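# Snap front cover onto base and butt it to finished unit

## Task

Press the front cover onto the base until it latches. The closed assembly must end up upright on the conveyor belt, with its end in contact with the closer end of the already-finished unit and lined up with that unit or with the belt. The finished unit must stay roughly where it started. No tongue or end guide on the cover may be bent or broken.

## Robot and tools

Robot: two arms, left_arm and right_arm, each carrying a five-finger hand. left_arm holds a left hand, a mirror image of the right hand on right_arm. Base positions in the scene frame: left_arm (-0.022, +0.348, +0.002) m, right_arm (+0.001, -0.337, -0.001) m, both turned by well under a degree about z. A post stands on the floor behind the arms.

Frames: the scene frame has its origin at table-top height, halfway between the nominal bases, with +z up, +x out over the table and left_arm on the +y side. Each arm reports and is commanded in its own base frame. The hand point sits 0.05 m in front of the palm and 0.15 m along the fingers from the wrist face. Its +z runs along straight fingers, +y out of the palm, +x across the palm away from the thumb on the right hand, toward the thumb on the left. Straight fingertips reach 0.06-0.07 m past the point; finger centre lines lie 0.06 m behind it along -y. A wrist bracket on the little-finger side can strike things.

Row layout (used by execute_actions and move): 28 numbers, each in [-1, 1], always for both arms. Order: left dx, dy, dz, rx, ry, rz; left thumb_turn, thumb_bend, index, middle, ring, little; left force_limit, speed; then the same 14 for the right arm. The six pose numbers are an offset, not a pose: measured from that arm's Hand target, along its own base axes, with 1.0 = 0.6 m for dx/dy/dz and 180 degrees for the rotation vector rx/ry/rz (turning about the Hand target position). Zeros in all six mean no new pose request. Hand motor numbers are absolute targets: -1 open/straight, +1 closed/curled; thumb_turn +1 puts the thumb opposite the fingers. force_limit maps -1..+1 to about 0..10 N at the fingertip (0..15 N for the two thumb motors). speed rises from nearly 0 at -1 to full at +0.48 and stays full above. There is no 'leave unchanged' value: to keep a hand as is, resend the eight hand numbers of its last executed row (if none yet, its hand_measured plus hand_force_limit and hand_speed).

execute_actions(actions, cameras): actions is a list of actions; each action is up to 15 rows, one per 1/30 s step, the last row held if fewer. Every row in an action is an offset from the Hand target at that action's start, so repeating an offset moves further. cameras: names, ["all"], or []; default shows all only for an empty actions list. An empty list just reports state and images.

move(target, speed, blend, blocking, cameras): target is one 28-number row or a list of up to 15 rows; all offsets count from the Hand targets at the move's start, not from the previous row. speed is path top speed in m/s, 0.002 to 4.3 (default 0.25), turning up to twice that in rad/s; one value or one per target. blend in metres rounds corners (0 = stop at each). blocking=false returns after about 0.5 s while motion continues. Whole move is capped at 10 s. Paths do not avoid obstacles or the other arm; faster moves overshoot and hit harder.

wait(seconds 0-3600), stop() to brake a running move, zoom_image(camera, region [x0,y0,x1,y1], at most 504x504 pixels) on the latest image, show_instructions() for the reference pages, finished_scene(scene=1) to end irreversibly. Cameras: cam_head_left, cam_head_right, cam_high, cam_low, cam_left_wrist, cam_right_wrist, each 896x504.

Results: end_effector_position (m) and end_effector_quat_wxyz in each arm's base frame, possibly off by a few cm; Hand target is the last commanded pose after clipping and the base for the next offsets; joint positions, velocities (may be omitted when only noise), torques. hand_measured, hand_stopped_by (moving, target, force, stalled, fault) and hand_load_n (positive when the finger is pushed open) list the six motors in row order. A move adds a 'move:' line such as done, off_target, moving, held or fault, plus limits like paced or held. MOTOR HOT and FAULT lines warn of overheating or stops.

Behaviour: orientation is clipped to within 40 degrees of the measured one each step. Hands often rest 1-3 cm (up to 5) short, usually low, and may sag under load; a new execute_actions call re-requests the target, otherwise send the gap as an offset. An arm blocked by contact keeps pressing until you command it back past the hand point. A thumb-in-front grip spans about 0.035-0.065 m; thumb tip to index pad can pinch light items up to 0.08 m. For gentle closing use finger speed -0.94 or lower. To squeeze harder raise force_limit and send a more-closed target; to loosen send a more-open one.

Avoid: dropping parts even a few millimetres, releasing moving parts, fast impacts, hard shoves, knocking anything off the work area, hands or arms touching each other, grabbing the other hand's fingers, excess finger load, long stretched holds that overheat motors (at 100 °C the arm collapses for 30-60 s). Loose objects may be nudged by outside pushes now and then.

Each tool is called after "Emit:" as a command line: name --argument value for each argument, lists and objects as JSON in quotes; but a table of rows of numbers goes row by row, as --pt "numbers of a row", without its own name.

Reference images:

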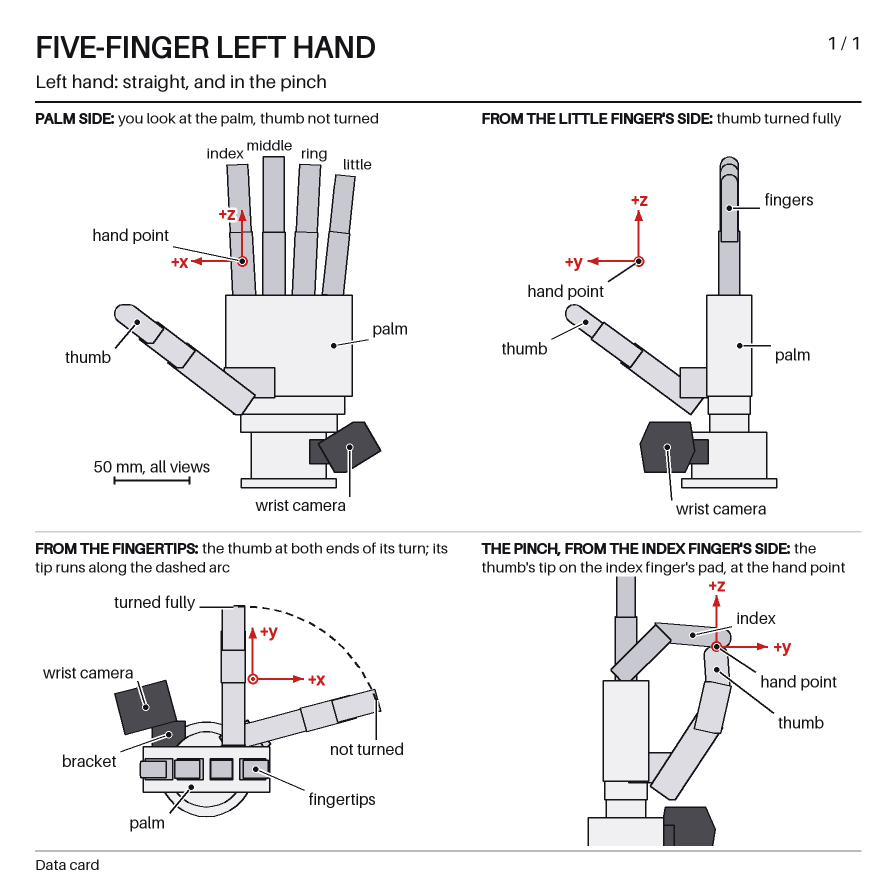

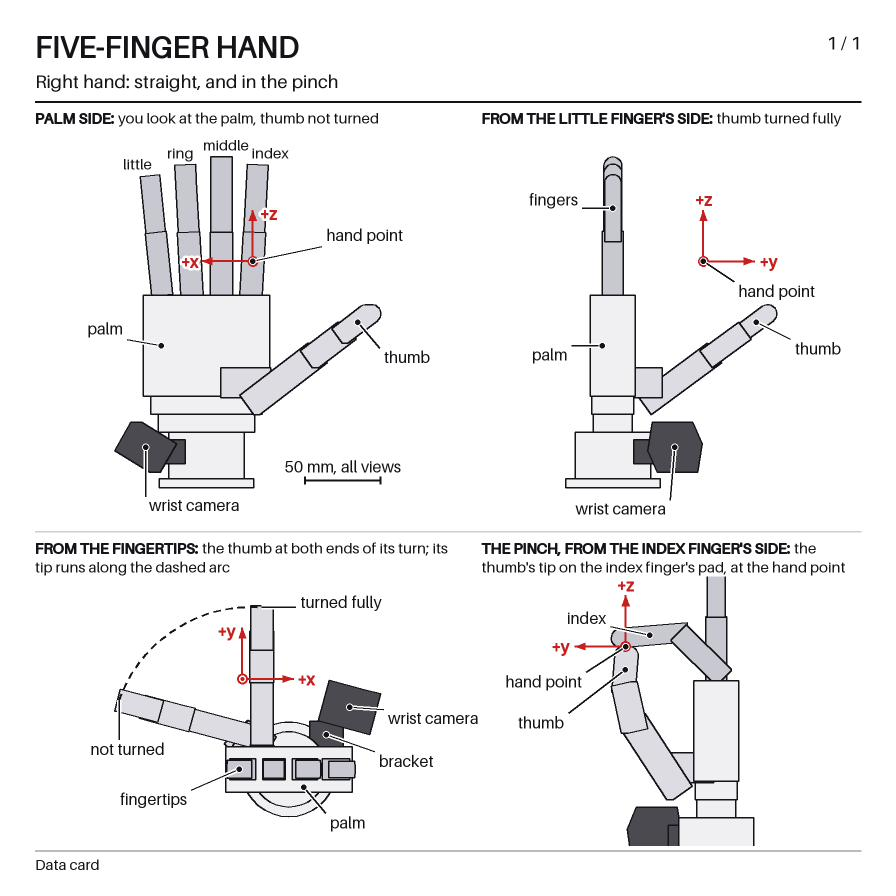

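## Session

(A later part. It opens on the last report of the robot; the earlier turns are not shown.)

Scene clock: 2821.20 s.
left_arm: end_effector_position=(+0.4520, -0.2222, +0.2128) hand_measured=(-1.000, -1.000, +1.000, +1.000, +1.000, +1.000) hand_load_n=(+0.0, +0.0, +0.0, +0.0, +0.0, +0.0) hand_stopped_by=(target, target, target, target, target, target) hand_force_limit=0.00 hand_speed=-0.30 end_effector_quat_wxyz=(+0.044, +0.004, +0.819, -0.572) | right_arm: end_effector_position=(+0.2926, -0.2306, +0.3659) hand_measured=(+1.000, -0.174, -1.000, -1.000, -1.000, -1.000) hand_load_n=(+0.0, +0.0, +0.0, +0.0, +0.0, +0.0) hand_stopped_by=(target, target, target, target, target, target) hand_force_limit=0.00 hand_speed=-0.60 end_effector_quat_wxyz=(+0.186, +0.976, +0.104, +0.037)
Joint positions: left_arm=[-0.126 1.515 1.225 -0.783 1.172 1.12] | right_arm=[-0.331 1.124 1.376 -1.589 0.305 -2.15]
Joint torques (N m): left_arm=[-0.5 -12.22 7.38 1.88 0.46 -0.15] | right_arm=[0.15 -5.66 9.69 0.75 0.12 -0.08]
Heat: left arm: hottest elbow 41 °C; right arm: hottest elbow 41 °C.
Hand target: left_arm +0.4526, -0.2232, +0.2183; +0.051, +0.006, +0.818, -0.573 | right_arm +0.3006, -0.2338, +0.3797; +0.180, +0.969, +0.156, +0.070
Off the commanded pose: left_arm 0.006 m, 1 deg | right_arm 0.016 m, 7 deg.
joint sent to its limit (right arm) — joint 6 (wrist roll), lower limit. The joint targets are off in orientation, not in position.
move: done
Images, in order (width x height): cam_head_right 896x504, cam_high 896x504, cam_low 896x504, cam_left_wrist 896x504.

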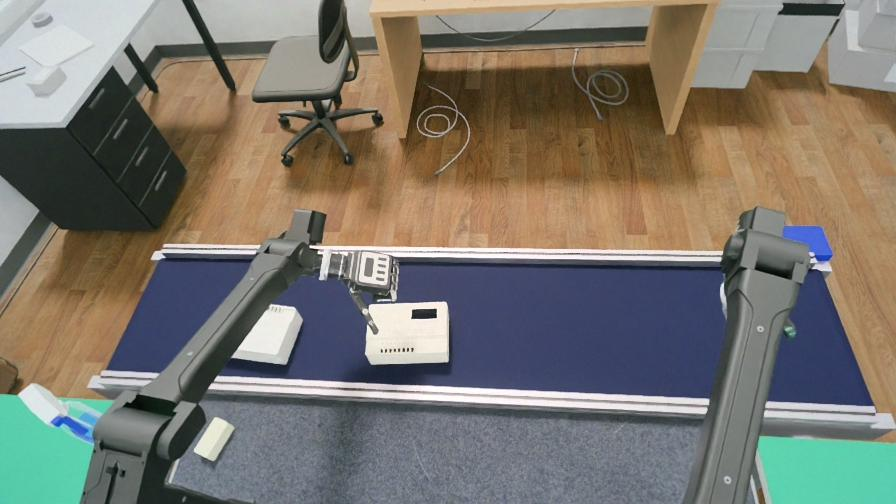

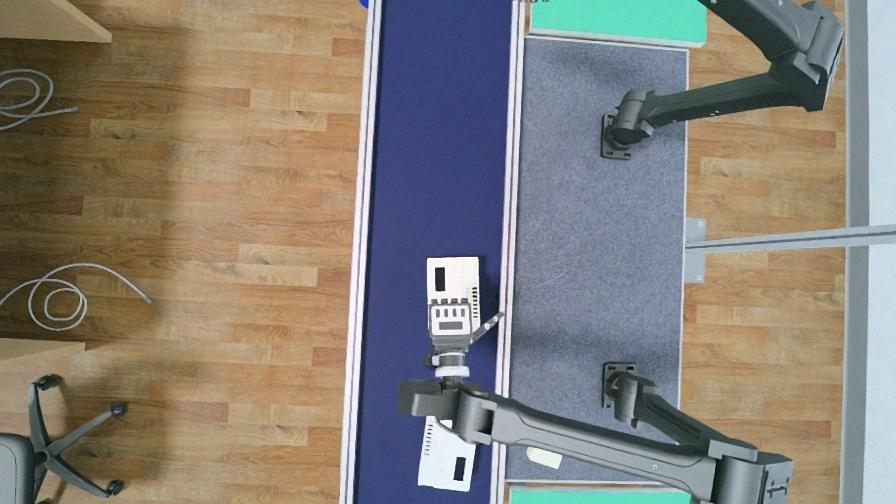

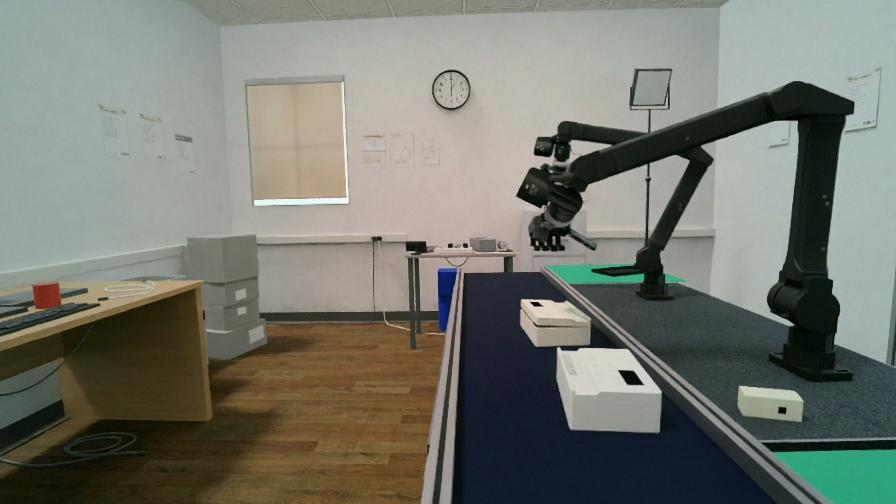

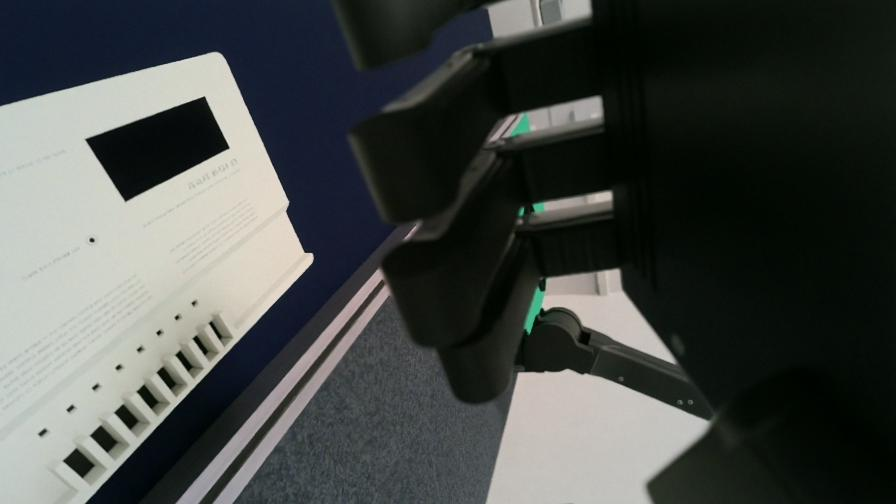

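Emit:
move --target '[0,0,-0.2,0,0,0,-1,-1,1,1,1,1,0,-0.3,0,0,0,0,0,0,1,-0.17,-1,-1,-1,-1,0.0,-0.6]' --speed 0.08 --cameras '["cam_low","cam_high"]'

Emit:
zoom_image --camera "cam_low" --region '[500, 230, 640, 350]'

Emit:
zoom_image --camera "cam_high" --region '[400, 240, 520, 390]'

Scene clock: 2831.03 s.
left_arm: end_effector_position=(+0.4504, -0.2220, +0.0994) hand_measured=(-1.000, -1.000, +1.000, +1.000, +1.000, +1.000) hand_load_n=(+0.0, +0.0, +0.0, +0.0, +0.0, +0.0) hand_stopped_by=(target, target, target, target, target, target) hand_force_limit=0.00 hand_speed=-0.30 end_effector_quat_wxyz=(+0.050, +0.008, +0.818, -0.573) | right_arm: end_effector_position=(+0.2926, -0.2306, +0.3659) hand_measured=(+1.000, -0.174, -1.000, -1.000, -1.000, -1.000) hand_load_n=(+0.0, +0.0, +0.0, +0.0, +0.0, +0.0) hand_stopped_by=(target, target, target, target, target, target) hand_force_limit=0.00 hand_speed=-0.60 end_effector_quat_wxyz=(+0.186, +0.976, +0.104, +0.037)
Joint positions: left_arm=[-0.126 1.637 1.039 -0.461 1.171 1.12] | right_arm=[-0.331 1.124 1.376 -1.589 0.305 -2.15]
Joint torques (N m): left_arm=[-0.38 -10.93 6.61 2.03 0.49 -0.2] | right_arm=[0.15 -5.66 9.69 0.75 0.12 -0.08]
Heat: left arm: hottest elbow 40 °C; right arm: hottest elbow 41 °C.
Hand target: left_arm +0.4526, -0.2232, +0.0981; +0.051, +0.006, +0.818, -0.573 | right_arm +0.3006, -0.2338, +0.3797; +0.180, +0.969, +0.156, +0.070
Off the commanded pose: left_arm 0.003 m, 0 deg | right_arm 0.016 m, 7 deg.
joint sent to its limit (right arm) — joint 6 (wrist roll), lower limit. The joint targets are off in orientation, not in position.
move: done
Images, in order (width x height): cam_high 896x504, cam_low 896x504.

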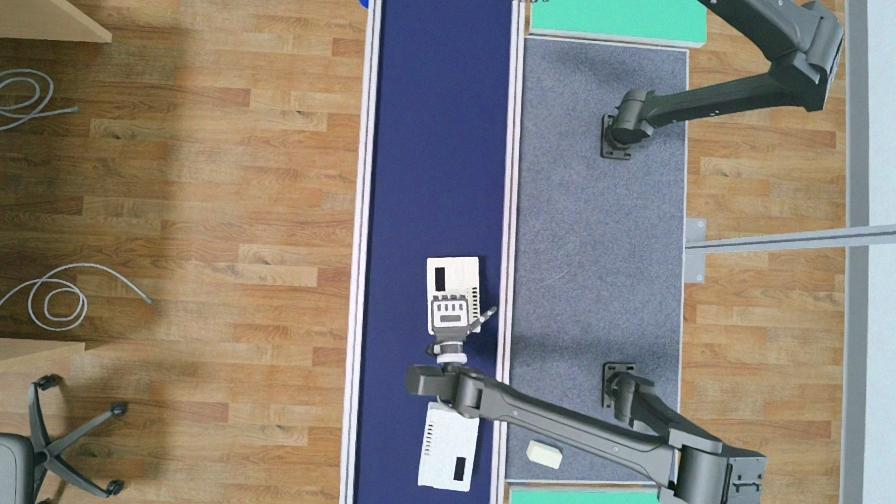

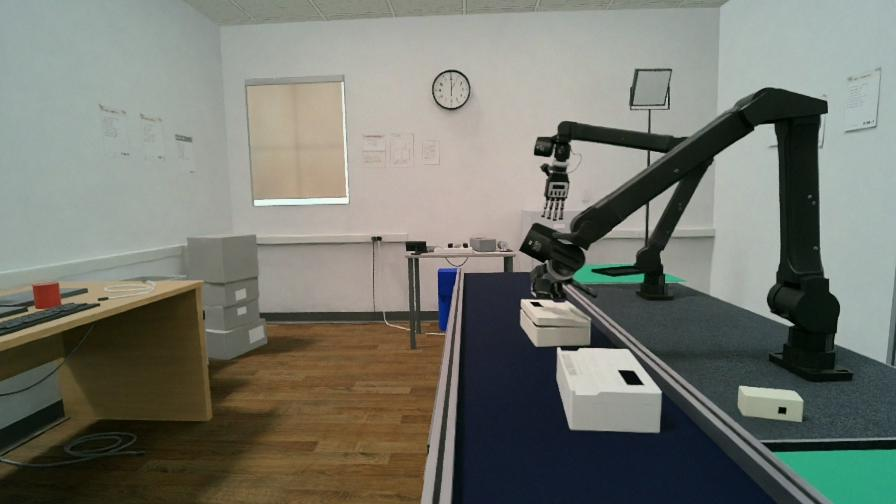

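Scaled by 3.600 from the camera's image (finer frame: 1280x720).

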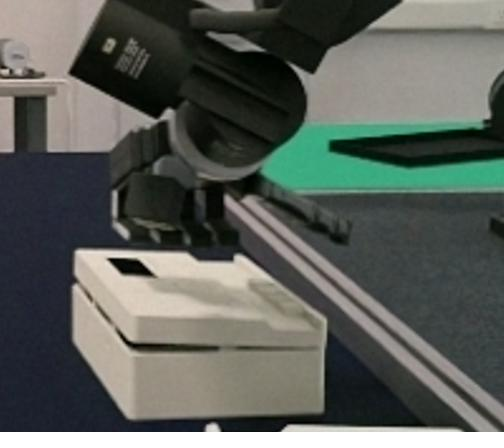

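Scaled by 3.360 from the camera's image (finer frame: 1280x720).

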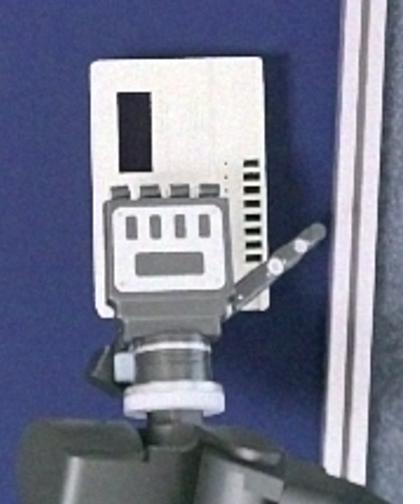

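Emit:
move --target '[0,0,-0.04,0,0,0,-1,-1,1,1,1,1,0,-0.3,0,0,0,0,0,0,1,-0.17,-1,-1,-1,-1,0.0,-0.6]' --speed 0.04 --cameras '["cam_low"]'

Emit:
zoom_image --camera "cam_low" --region '[510, 260, 610, 350]'

Scene clock: 2835.43 s.
left_arm: end_effector_position=(+0.4512, -0.2221, +0.0772) hand_measured=(-1.000, -1.000, +1.000, +1.000, +1.000, +1.000) hand_load_n=(+0.0, +0.0, +0.0, +0.0, +0.0, +0.0) hand_stopped_by=(target, target, target, target, target, target) hand_force_limit=0.00 hand_speed=-0.30 end_effector_quat_wxyz=(+0.052, +0.009, +0.818, -0.573) | right_arm: end_effector_position=(+0.2926, -0.2306, +0.3659) hand_measured=(+1.000, -0.174, -1.000, -1.000, -1.000, -1.000) hand_load_n=(+0.0, +0.0, +0.0, +0.0, +0.0, +0.5) hand_stopped_by=(target, target, target, target, target, target) hand_force_limit=0.00 hand_speed=-0.60 end_effector_quat_wxyz=(+0.186, +0.976, +0.104, +0.037)
Joint positions: left_arm=[-0.126 1.673 1.015 -0.397 1.171 1.12] | right_arm=[-0.331 1.124 1.376 -1.589 0.305 -2.15]
Joint torques (N m): left_arm=[-0.5 -11.28 6.15 1.91 0.44 -0.13] | right_arm=[0.15 -5.66 9.69 0.75 0.12 -0.08]
Heat: left arm: hottest elbow 40 °C; right arm: hottest elbow 41 °C.
Hand target: left_arm +0.4526, -0.2232, +0.0741; +0.051, +0.006, +0.818, -0.573 | right_arm +0.3006, -0.2338, +0.3797; +0.180, +0.969, +0.156, +0.070
Off the commanded pose: left_arm 0.004 m, 0 deg | right_arm 0.016 m, 7 deg.
joint sent to its limit (right arm) — joint 6 (wrist roll), lower limit. The joint targets are off in orientation, not in position.
move: done

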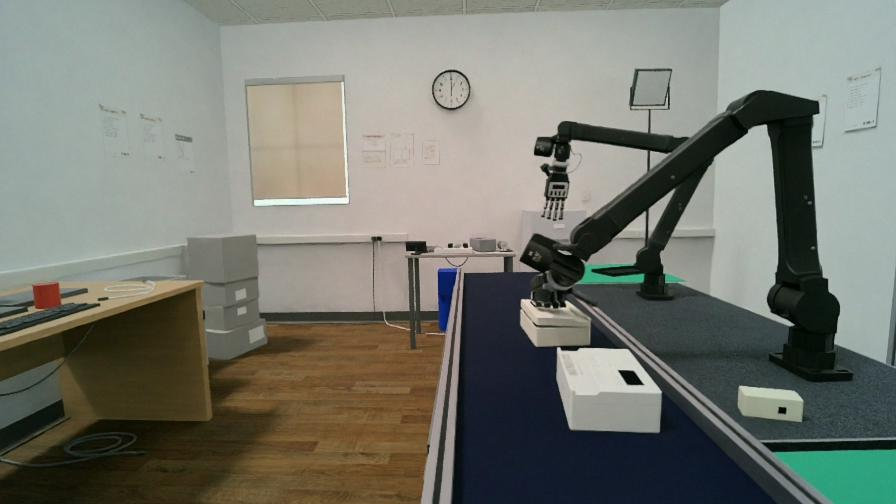

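Scaled by 5.040 from the camera's image (finer frame: 1280x720).

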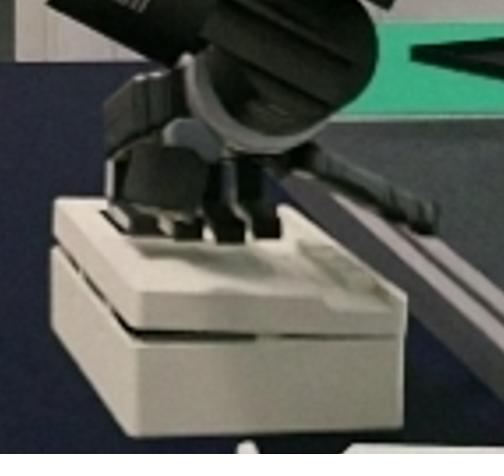

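Emit:
move --target '[0,0,-0.012,0,0,0,-1,-1,1,1,1,1,0,-0.3,0,0,0,0,0,0,1,-0.17,-1,-1,-1,-1,0.0,-0.6]' --speed 0.02 --cameras '["cam_low"]'

Emit:
zoom_image --camera "cam_low" --region '[510, 260, 610, 350]'

Scene clock: 2838.33 s.
left_arm: end_effector_position=(+0.4516, -0.2221, +0.0709) hand_measured=(-1.000, -1.000, +1.000, +1.000, +1.000, +1.000) hand_load_n=(+0.0, +0.0, +0.0, +0.0, +0.0, +0.0) hand_stopped_by=(target, target, target, target, target, target) hand_force_limit=0.00 hand_speed=-0.30 end_effector_quat_wxyz=(+0.052, +0.009, +0.818, -0.573) | right_arm: end_effector_position=(+0.2926, -0.2306, +0.3659) hand_measured=(+1.000, -0.174, -1.000, -1.000, -1.000, -1.000) hand_load_n=(+0.0, +0.0, +0.0, +0.0, +0.0, +0.0) hand_stopped_by=(target, target, target, target, target, target) hand_force_limit=0.00 hand_speed=-0.60 end_effector_quat_wxyz=(+0.186, +0.976, +0.104, +0.037)
Joint positions: left_arm=[-0.126 1.684 1.009 -0.378 1.171 1.12] | right_arm=[-0.331 1.124 1.376 -1.589 0.305 -2.15]
Joint torques (N m): left_arm=[-0.26 -11.11 6.11 1.87 0.46 -0.13] | right_arm=[0.15 -5.66 9.69 0.75 0.12 -0.08]
Heat: left arm: hottest elbow 40 °C; right arm: hottest elbow 41 °C.
Hand target: left_arm +0.4527, -0.2232, +0.0671; +0.052, +0.006, +0.818, -0.573 | right_arm +0.3006, -0.2338, +0.3797; +0.180, +0.969, +0.156, +0.070
Off the commanded pose: left_arm 0.004 m, 0 deg | right_arm 0.016 m, 7 deg.
joint sent to its limit (right arm) — joint 6 (wrist roll), lower limit. The joint targets are off in orientation, not in position.
move: done

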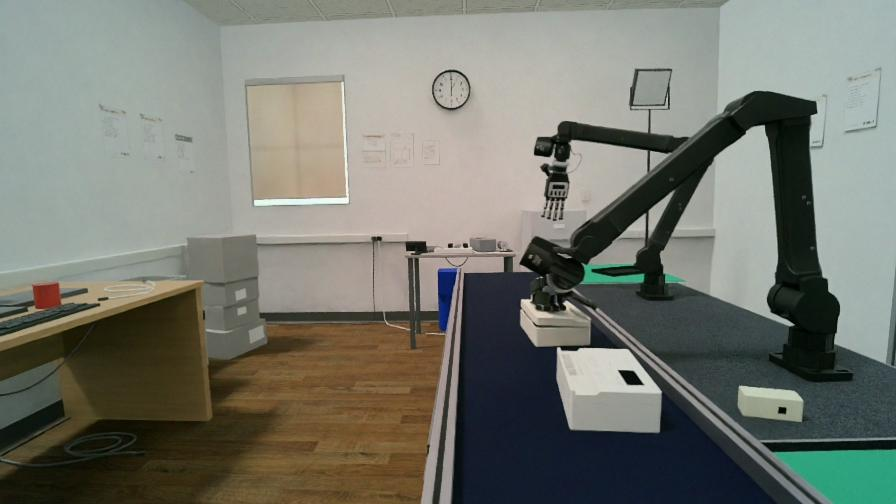

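Scaled by 5.040 from the camera's image (finer frame: 1280x720).

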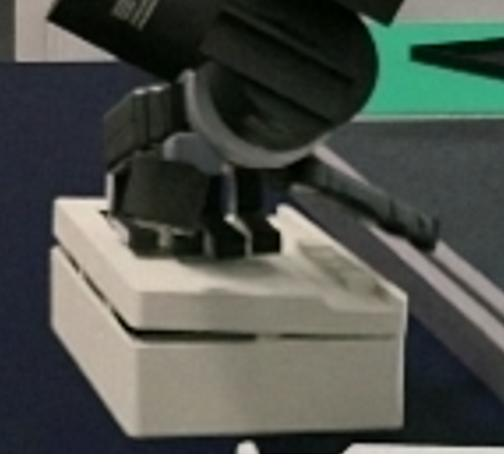

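Emit:
move --target '[0,0,-0.01,0,0,0,-1,-1,1,1,1,1,0,-0.3,0,0,0,0,0,0,1,-0.17,-1,-1,-1,-1,0.0,-0.6]' --speed 0.02 --cameras '["cam_low"]'

Emit:
zoom_image --camera "cam_low" --region '[510, 260, 610, 350]'

Scene clock: 2842.20 s.
left_arm: end_effector_position=(+0.4520, -0.2222, +0.0656) hand_measured=(-1.000, -1.000, +1.000, +1.000, +1.000, +1.000) hand_load_n=(+0.0, +0.0, +0.0, +0.0, +0.0, +0.0) hand_stopped_by=(target, target, target, target, target, target) hand_force_limit=0.00 hand_speed=-0.30 end_effector_quat_wxyz=(+0.053, +0.010, +0.818, -0.573) | right_arm: end_effector_position=(+0.2926, -0.2306, +0.3659) hand_measured=(+1.000, -0.174, -1.000, -1.000, -1.000, -1.000) hand_load_n=(+0.0, +0.0, +0.0, +0.0, +0.0, +0.0) hand_stopped_by=(target, target, target, target, target, target) hand_force_limit=0.00 hand_speed=-0.60 end_effector_quat_wxyz=(+0.186, +0.976, +0.104, +0.037)
Joint positions: left_arm=[-0.126 1.694 1.004 -0.361 1.171 1.12] | right_arm=[-0.331 1.124 1.376 -1.589 0.305 -2.15]
Joint torques (N m): left_arm=[-1.2 -11.52 5.96 1.8 0.46 -0.12] | right_arm=[0.21 -5.66 9.69 0.76 0.12 -0.07]
Heat: left arm: hottest elbow 40 °C; right arm: hottest elbow 41 °C.
Hand target: left_arm +0.4526, -0.2232, +0.0610; +0.051, +0.006, +0.818, -0.573 | right_arm +0.3006, -0.2338, +0.3797; +0.180, +0.969, +0.156, +0.070
Off the commanded pose: left_arm 0.005 m, 0 deg | right_arm 0.016 m, 7 deg.
joint sent to its limit (right arm) — joint 6 (wrist roll), lower limit. The joint targets are off in orientation, not in position.
move: done

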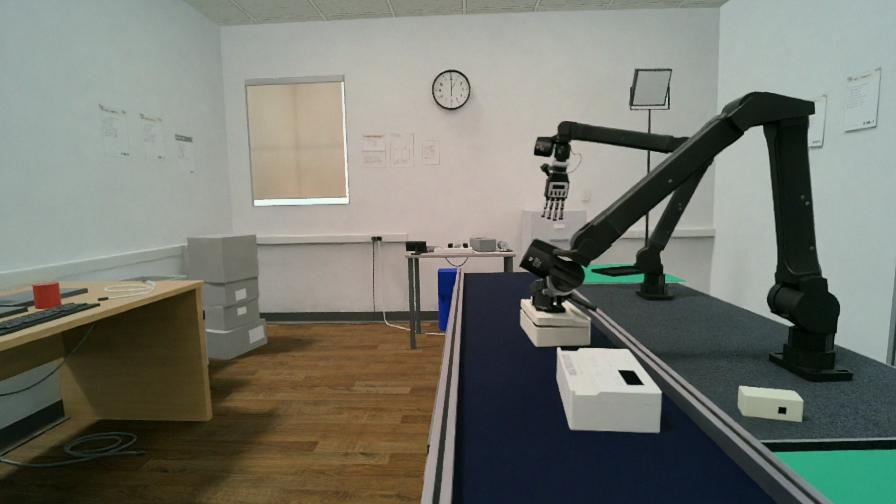

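Scaled by 5.040 from the camera's image (finer frame: 1280x720).

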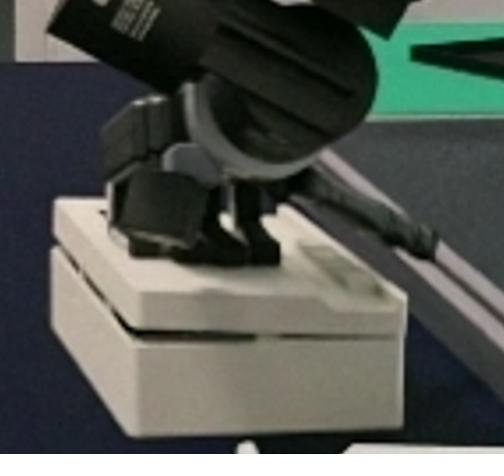

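Emit:
move --target '[0,0,-0.01,0,0,0,-1,-1,1,1,1,1,0,-0.3,0,0,0,0,0,0,1,-0.17,-1,-1,-1,-1,0.0,-0.6]' --speed 0.02 --cameras '["cam_low","cam_left_wrist"]'

Emit:
zoom_image --camera "cam_low" --region '[510, 260, 610, 350]'

Scene clock: 2845.20 s.
left_arm: end_effector_position=(+0.4546, -0.2225, +0.0646) hand_measured=(-1.000, -1.000, +1.000, +1.000, +1.000, +1.000) hand_load_n=(+0.0, +0.0, +0.0, +0.0, +0.0, -1.0) hand_stopped_by=(target, target, target, target, target, target) hand_force_limit=0.00 hand_speed=-0.30 end_effector_quat_wxyz=(+0.058, +0.013, +0.817, -0.574) | right_arm: end_effector_position=(+0.2926, -0.2306, +0.3659) hand_measured=(+1.000, -0.174, -1.000, -1.000, -1.000, -1.000) hand_load_n=(+0.0, +0.0, +0.0, +0.0, +0.0, +0.0) hand_stopped_by=(target, target, target, target, target, target) hand_force_limit=0.00 hand_speed=-0.60 end_effector_quat_wxyz=(+0.186, +0.976, +0.104, +0.037)
Joint positions: left_arm=[-0.126 1.698 1.004 -0.346 1.171 1.12] | right_arm=[-0.331 1.124 1.376 -1.589 0.305 -2.15]
Joint torques (N m): left_arm=[-0.26 -11.05 5.63 1.88 0.44 -0.16] | right_arm=[0.15 -5.71 9.69 0.73 0.12 -0.08]
Heat: left arm: hottest elbow 40 °C; right arm: hottest elbow 41 °C.
Hand target: left_arm +0.4525, -0.2232, +0.0549; +0.051, +0.006, +0.818, -0.573 | right_arm +0.3006, -0.2338, +0.3797; +0.180, +0.969, +0.156, +0.070
Off the commanded pose: left_arm 0.010 m, 1 deg | right_arm 0.016 m, 7 deg.
joint sent to its limit (right arm) — joint 6 (wrist roll), lower limit. The joint targets are off in orientation, not in position.
move: done

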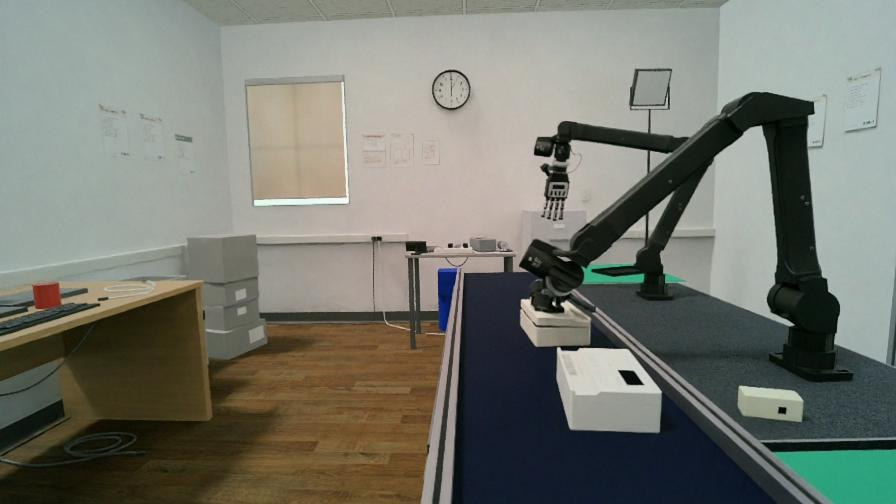

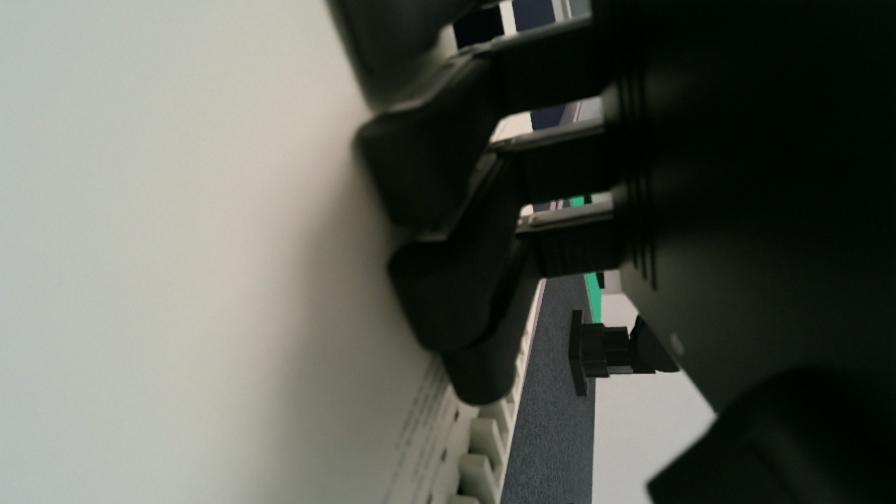

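Scaled by 5.040 from the camera's image (finer frame: 1280x720).

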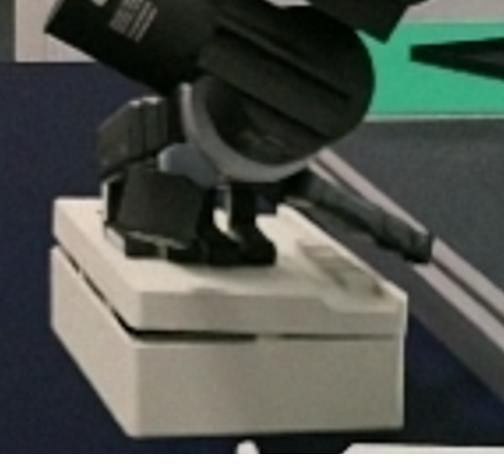

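Emit:
move --target '[0,0,-0.015,0,0,0,-1,-1,1,1,1,1,0,-0.3,0,0,0,0,0,0,1,-0.17,-1,-1,-1,-1,0.0,-0.6]' --speed 0.02 --cameras '["cam_low"]'

Emit:
zoom_image --camera "cam_low" --region '[510, 260, 610, 350]'

Scene clock: 2849.97 s.
left_arm: end_effector_position=(+0.4549, -0.2232, +0.0634) hand_measured=(-1.000, -1.000, +1.000, +1.000, +1.000, +1.000) hand_load_n=(-0.5, +0.0, -1.0, +0.0, +0.0, -1.0) hand_stopped_by=(target, target, target, target, target, target) hand_force_limit=0.00 hand_speed=-0.30 end_effector_quat_wxyz=(+0.061, +0.016, +0.815, -0.576) | right_arm: end_effector_position=(+0.2926, -0.2306, +0.3659) hand_measured=(+1.000, -0.174, -1.000, -1.000, -1.000, -1.000) hand_load_n=(+0.0, +0.0, +0.0, +0.0, +0.0, +0.0) hand_stopped_by=(target, target, target, target, target, target) hand_force_limit=0.00 hand_speed=-0.60 end_effector_quat_wxyz=(+0.186, +0.976, +0.104, +0.037)
Joint positions: left_arm=[-0.126 1.699 0.997 -0.324 1.176 1.115] | right_arm=[-0.331 1.124 1.376 -1.589 0.305 -2.15]
Joint torques (N m): left_arm=[0.03 -9.58 5.52 1.91 0.28 -0.07] | right_arm=[0.15 -5.66 9.69 0.75 0.12 -0.08]
Heat: left arm: hottest elbow 39 °C; right arm: hottest elbow 41 °C.
Hand target: left_arm +0.4526, -0.2232, +0.0460; +0.051, +0.006, +0.818, -0.573 | right_arm +0.3006, -0.2338, +0.3797; +0.180, +0.969, +0.156, +0.070
Off the commanded pose: left_arm 0.018 m, 2 deg | right_arm 0.016 m, 7 deg.
joint sent to its limit (right arm) — joint 6 (wrist roll), lower limit. The joint targets are off in orientation, not in position.
move: off_target (left_arm)

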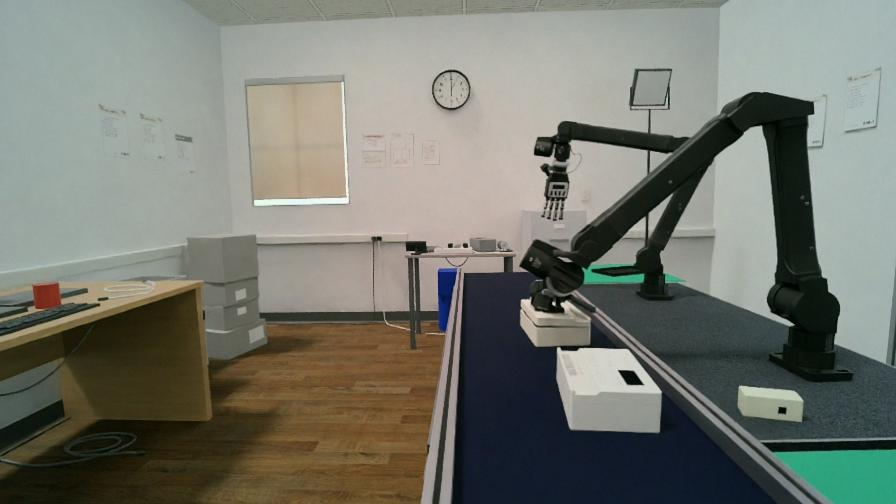

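Scaled by 5.040 from the camera's image (finer frame: 1280x720).

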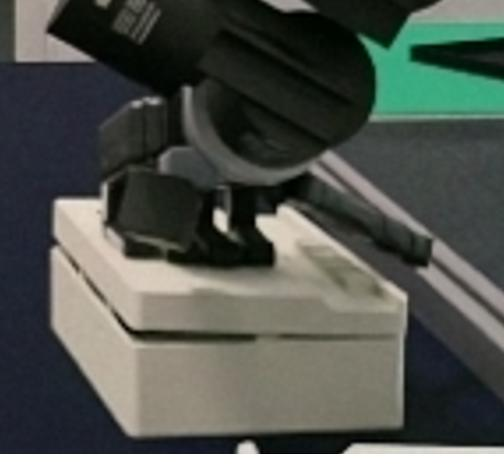

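Emit:
move --target '[0,0,-0.025,0,0,0,-1,-1,1,1,1,1,0,-0.3,0,0,0,0,0,0,1,-0.17,-1,-1,-1,-1,0.0,-0.6]' --speed 0.02 --cameras '["cam_low"]'

Emit:
zoom_image --camera "cam_low" --region '[510, 260, 610, 350]'

Scene clock: 2852.77 s.
left_arm: end_effector_position=(+0.4559, -0.2248, +0.0621) hand_measured=(-1.000, -1.000, +1.000, +1.000, +1.000, +1.000) hand_load_n=(-0.5, +0.0, -3.0, +0.0, +0.0, +0.5) hand_stopped_by=(target, target, target, target, target, target) hand_force_limit=0.00 hand_speed=-0.30 end_effector_quat_wxyz=(+0.064, +0.019, +0.811, -0.581) | right_arm: end_effector_position=(+0.2926, -0.2306, +0.3659) hand_measured=(+1.000, -0.174, -1.000, -1.000, -1.000, -1.000) hand_load_n=(+0.0, +0.0, +0.5, +0.0, +0.0, +0.0) hand_stopped_by=(target, target, target, target, target, target) hand_force_limit=0.00 hand_speed=-0.60 end_effector_quat_wxyz=(+0.186, +0.976, +0.104, +0.037)
Joint positions: left_arm=[-0.126 1.704 0.99 -0.289 1.187 1.102] | right_arm=[-0.331 1.124 1.376 -1.589 0.305 -2.15]
Joint torques (N m): left_arm=[-0.5 -8 5.15 2.07 -0.18 0.09] | right_arm=[0.15 -5.66 9.69 0.73 0.12 -0.08]
Heat: left arm: hottest elbow 39 °C; right arm: hottest elbow 41 °C.
Hand target: left_arm +0.4526, -0.2232, +0.0310; +0.052, +0.006, +0.818, -0.573 | right_arm +0.3006, -0.2338, +0.3797; +0.180, +0.969, +0.156, +0.070
Off the commanded pose: left_arm 0.031 m, 2 deg | right_arm 0.016 m, 7 deg.
joint sent to its limit (right arm) — joint 6 (wrist roll), lower limit. The joint targets are off in orientation, not in position.
move: off_target (left_arm)

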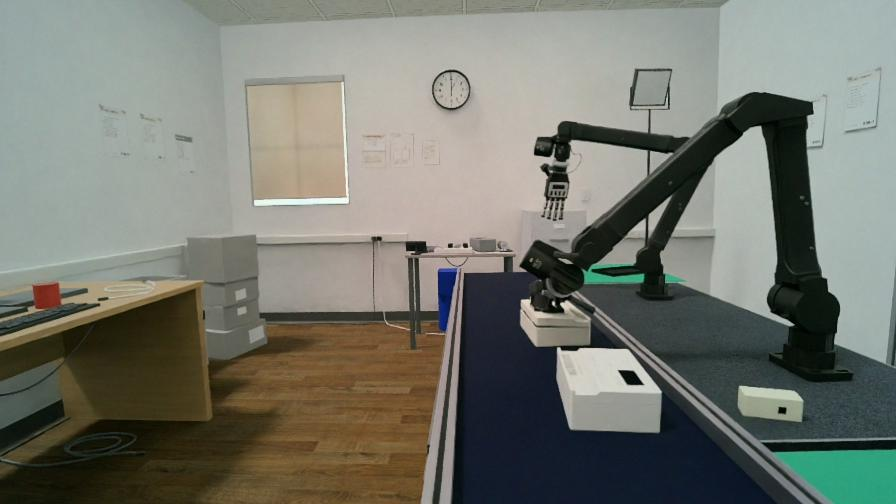

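Scaled by 5.040 from the camera's image (finer frame: 1280x720).

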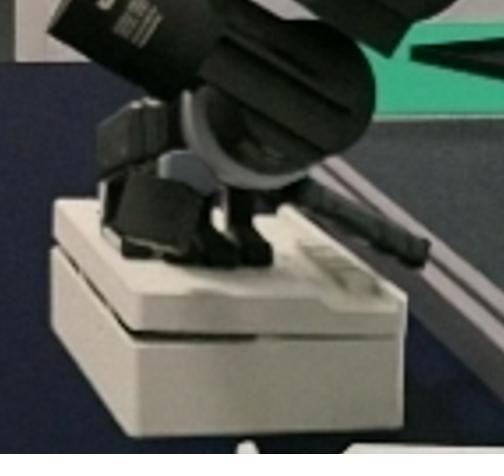

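Emit:
move --pt "0 0 0.1 0 0 0 -1 -1 1 1 1 1 0 -0.3 0 0 0 0 0 0 1 -0.17 -1 -1 -1 -1 0.0 -0.6" --pt "0.0 0 0.1 0 0 0 -1 -1 -1 -1 1 1 0 -0.3 0 0 0 0 0 0 1 -0.17 -1 -1 -1 -1 0.0 -0.6" --pt "0.0 0 0.05 0 0 0 -1 -1 -1 -1 1 1 0 -0.3 0 0 0 0 0 0 1 -0.17 -1 -1 -1 -1 0.0 -0.6" --speed 0.04 --cameras '["cam_low","cam_high"]'

Emit:
zoom_image --camera "cam_low" --region '[510, 260, 610, 350]'

Emit:
zoom_image --camera "cam_high" --region '[400, 240, 520, 390]'

Scene clock: 2864.07 s.
left_arm: end_effector_position=(+0.4516, -0.2211, +0.0658) hand_measured=(-1.000, -1.000, -1.000, -1.000, +1.000, +1.000) hand_load_n=(-0.5, +0.0, +0.0, +0.0, +0.0, +0.0) hand_stopped_by=(target, target, target, target, target, target) hand_force_limit=0.00 hand_speed=-0.30 end_effector_quat_wxyz=(+0.049, +0.001, +0.818, -0.573) | right_arm: end_effector_position=(+0.2926, -0.2306, +0.3659) hand_measured=(+1.000, -0.174, -1.000, -1.000, -1.000, -1.000) hand_load_n=(+0.0, -0.5, +0.0, +0.0, +0.0, +0.0) hand_stopped_by=(target, target, target, target, target, target) hand_force_limit=0.00 hand_speed=-0.60 end_effector_quat_wxyz=(+0.186, +0.976, +0.104, +0.037)
Joint positions: left_arm=[-0.123 1.695 1.004 -0.36 1.171 1.101] | right_arm=[-0.331 1.124 1.376 -1.589 0.305 -2.15]
Joint torques (N m): left_arm=[-0.44 -11.52 5.94 1.99 0.48 0.05] | right_arm=[0.15 -5.66 9.69 0.75 0.12 -0.08]
Heat: left arm: hottest elbow 39 °C; right arm: hottest elbow 41 °C.
Hand target: left_arm +0.4526, -0.2232, +0.0610; +0.051, +0.006, +0.818, -0.573 | right_arm +0.3006, -0.2338, +0.3797; +0.180, +0.969, +0.156, +0.070
Off the commanded pose: left_arm 0.005 m, 1 deg | right_arm 0.016 m, 7 deg.
joint sent to its limit (right arm) — joint 6 (wrist roll), lower limit. The joint targets are off in orientation, not in position.
move: done; target 2's new numbers were sent with left_arm's hand 0.024 m and 2 deg from that target
Images, in order (width x height): cam_high 896x504, cam_low 896x504.

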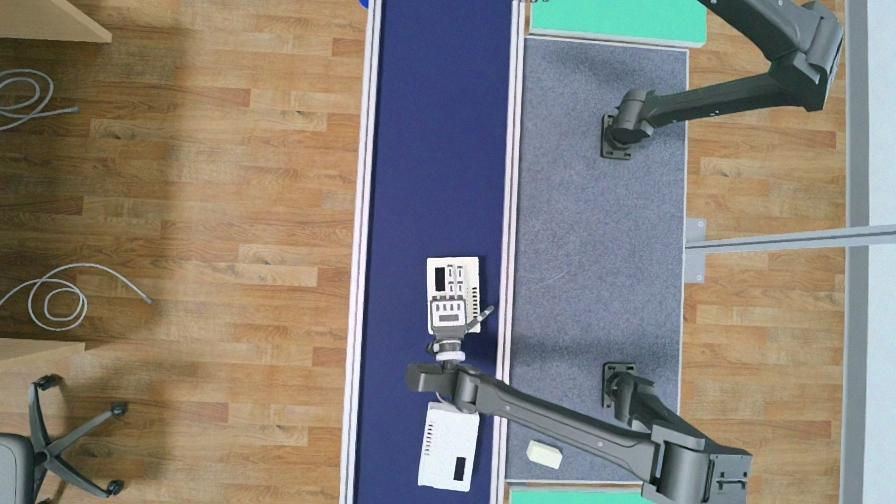

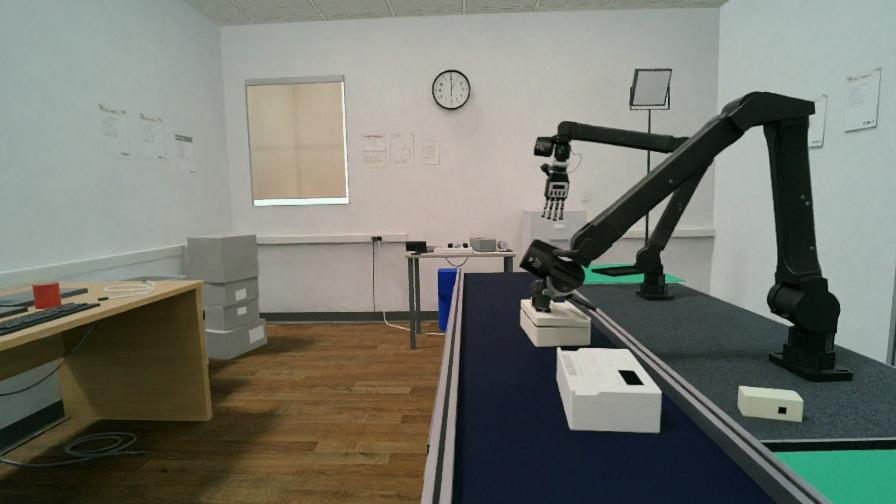

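Scaled by 5.040 from the camera's image (finer frame: 1280x720).

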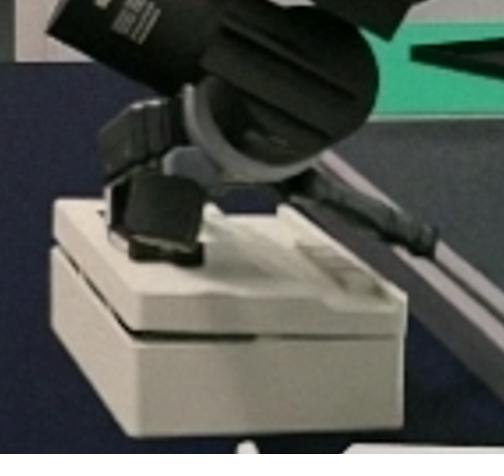

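Scaled by 3.360 from the camera's image (finer frame: 1280x720).

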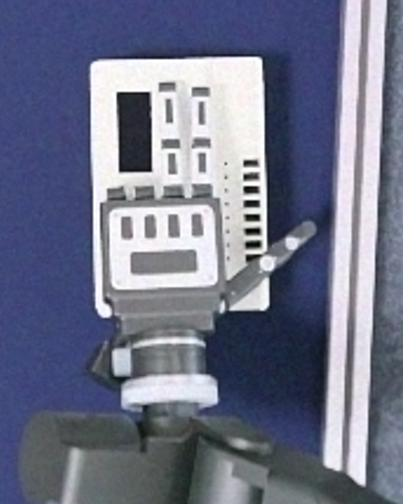

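Emit:
move --target '[0,0,-0.025,0,0,0,-1,-1,-1,-1,1,1,0,-0.3,0,0,0,0,0,0,1,-0.17,-1,-1,-1,-1,0.0,-0.6]' --speed 0.02 --cameras '["cam_low"]'

Emit:
zoom_image --camera "cam_low" --region '[510, 260, 610, 350]'

Scene clock: 2869.87 s.
left_arm: end_effector_position=(+0.4554, -0.2219, +0.0636) hand_measured=(-1.000, -1.000, -1.000, -1.000, +1.000, +1.000) hand_load_n=(+0.0, +0.0, +0.0, +0.0, +0.0, -1.0) hand_stopped_by=(target, target, target, target, target, target) hand_force_limit=0.00 hand_speed=-0.30 end_effector_quat_wxyz=(+0.059, +0.009, +0.815, -0.576) | right_arm: end_effector_position=(+0.2926, -0.2306, +0.3659) hand_measured=(+1.000, -0.174, -1.000, -1.000, -1.000, -1.000) hand_load_n=(+0.0, +0.0, +0.0, +0.0, +0.0, +0.0) hand_stopped_by=(target, target, target, target, target, target) hand_force_limit=0.00 hand_speed=-0.60 end_effector_quat_wxyz=(+0.186, +0.976, +0.104, +0.037)
Joint positions: left_arm=[-0.123 1.699 0.997 -0.321 1.175 1.101] | right_arm=[-0.331 1.124 1.376 -1.589 0.305 -2.15]
Joint torques (N m): left_arm=[-0.62 -9.47 5.56 2.04 0.34 0.05] | right_arm=[0.21 -5.66 9.69 0.75 0.13 -0.08]
Heat: left arm: hottest elbow 38 °C; right arm: hottest elbow 41 °C.
Hand target: left_arm +0.4527, -0.2232, +0.0460; +0.052, +0.006, +0.818, -0.573 | right_arm +0.3006, -0.2338, +0.3797; +0.180, +0.969, +0.156, +0.070
Off the commanded pose: left_arm 0.018 m, 1 deg | right_arm 0.016 m, 7 deg.
joint sent to its limit (right arm) — joint 6 (wrist roll), lower limit. The joint targets are off in orientation, not in position.
move: off_target (left_arm)

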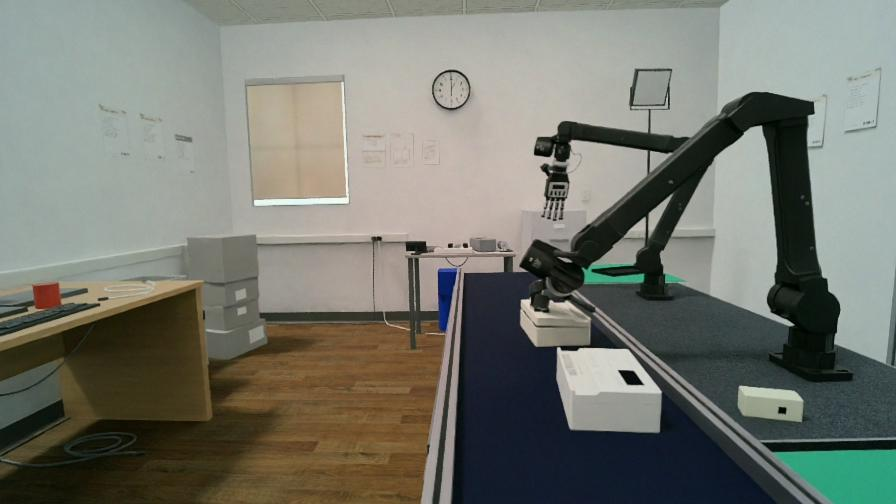

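Scaled by 5.040 from the camera's image (finer frame: 1280x720).

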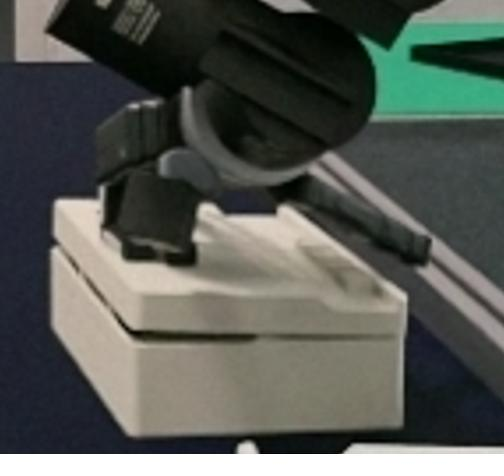

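Emit:
move --target '[0,0,-0.03,0,0,0,-1,-1,-1,-1,1,1,0,-0.3,0,0,0,0,0,0,1,-0.17,-1,-1,-1,-1,0.0,-0.6]' --speed 0.03 --cameras '["cam_low"]'

Emit:
zoom_image --camera "cam_low" --region '[510, 260, 610, 350]'

Scene clock: 2872.70 s.
left_arm: end_effector_position=(+0.4588, -0.2236, +0.0616) hand_measured=(-1.000, -1.000, -1.000, -1.000, +1.000, +1.000) hand_load_n=(+0.0, +0.0, +0.0, +0.0, -1.0, +0.0) hand_stopped_by=(target, target, target, target, target, target) hand_force_limit=0.00 hand_speed=-0.30 end_effector_quat_wxyz=(+0.069, +0.020, +0.810, -0.581) | right_arm: end_effector_position=(+0.2926, -0.2306, +0.3659) hand_measured=(+1.000, -0.174, -1.000, -1.000, -1.000, -1.000) hand_load_n=(+0.0, +0.0, +0.0, +0.0, +0.0, +0.0) hand_stopped_by=(target, target, target, target, target, target) hand_force_limit=0.00 hand_speed=-0.60 end_effector_quat_wxyz=(+0.186, +0.976, +0.104, +0.037)
Joint positions: left_arm=[-0.123 1.707 0.99 -0.277 1.186 1.101] | right_arm=[-0.331 1.124 1.376 -1.589 0.305 -2.15]
Joint torques (N m): left_arm=[-0.67 -8 4.94 1.88 -0.1 0.1] | right_arm=[0.15 -5.66 9.69 0.75 0.12 -0.08]
Heat: left arm: hottest elbow 38 °C; right arm: hottest elbow 41 °C.
Hand target: left_arm +0.4526, -0.2232, +0.0281; +0.051, +0.006, +0.818, -0.573 | right_arm +0.3006, -0.2338, +0.3797; +0.180, +0.969, +0.156, +0.070
Off the commanded pose: left_arm 0.034 m, 3 deg | right_arm 0.016 m, 7 deg.
joint sent to its limit (right arm) — joint 6 (wrist roll), lower limit. The joint targets are off in orientation, not in position.
move: off_target (left_arm)

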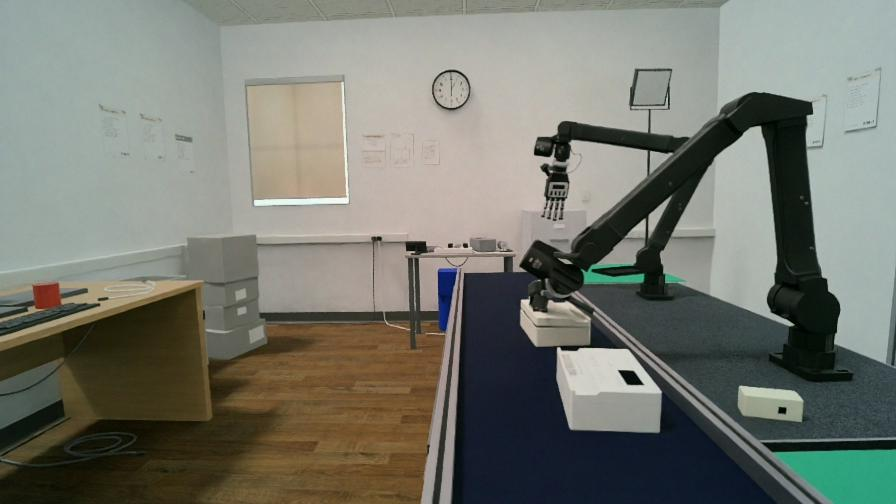

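Scaled by 5.040 from the camera's image (finer frame: 1280x720).

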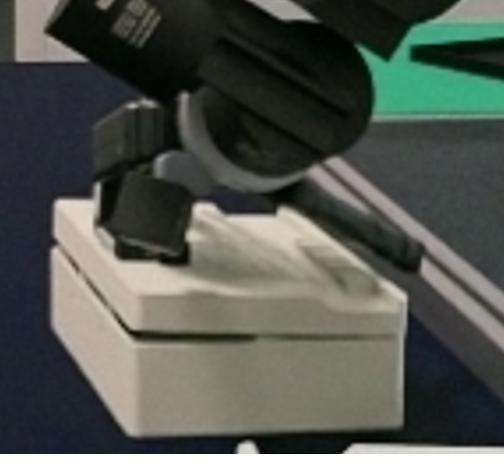

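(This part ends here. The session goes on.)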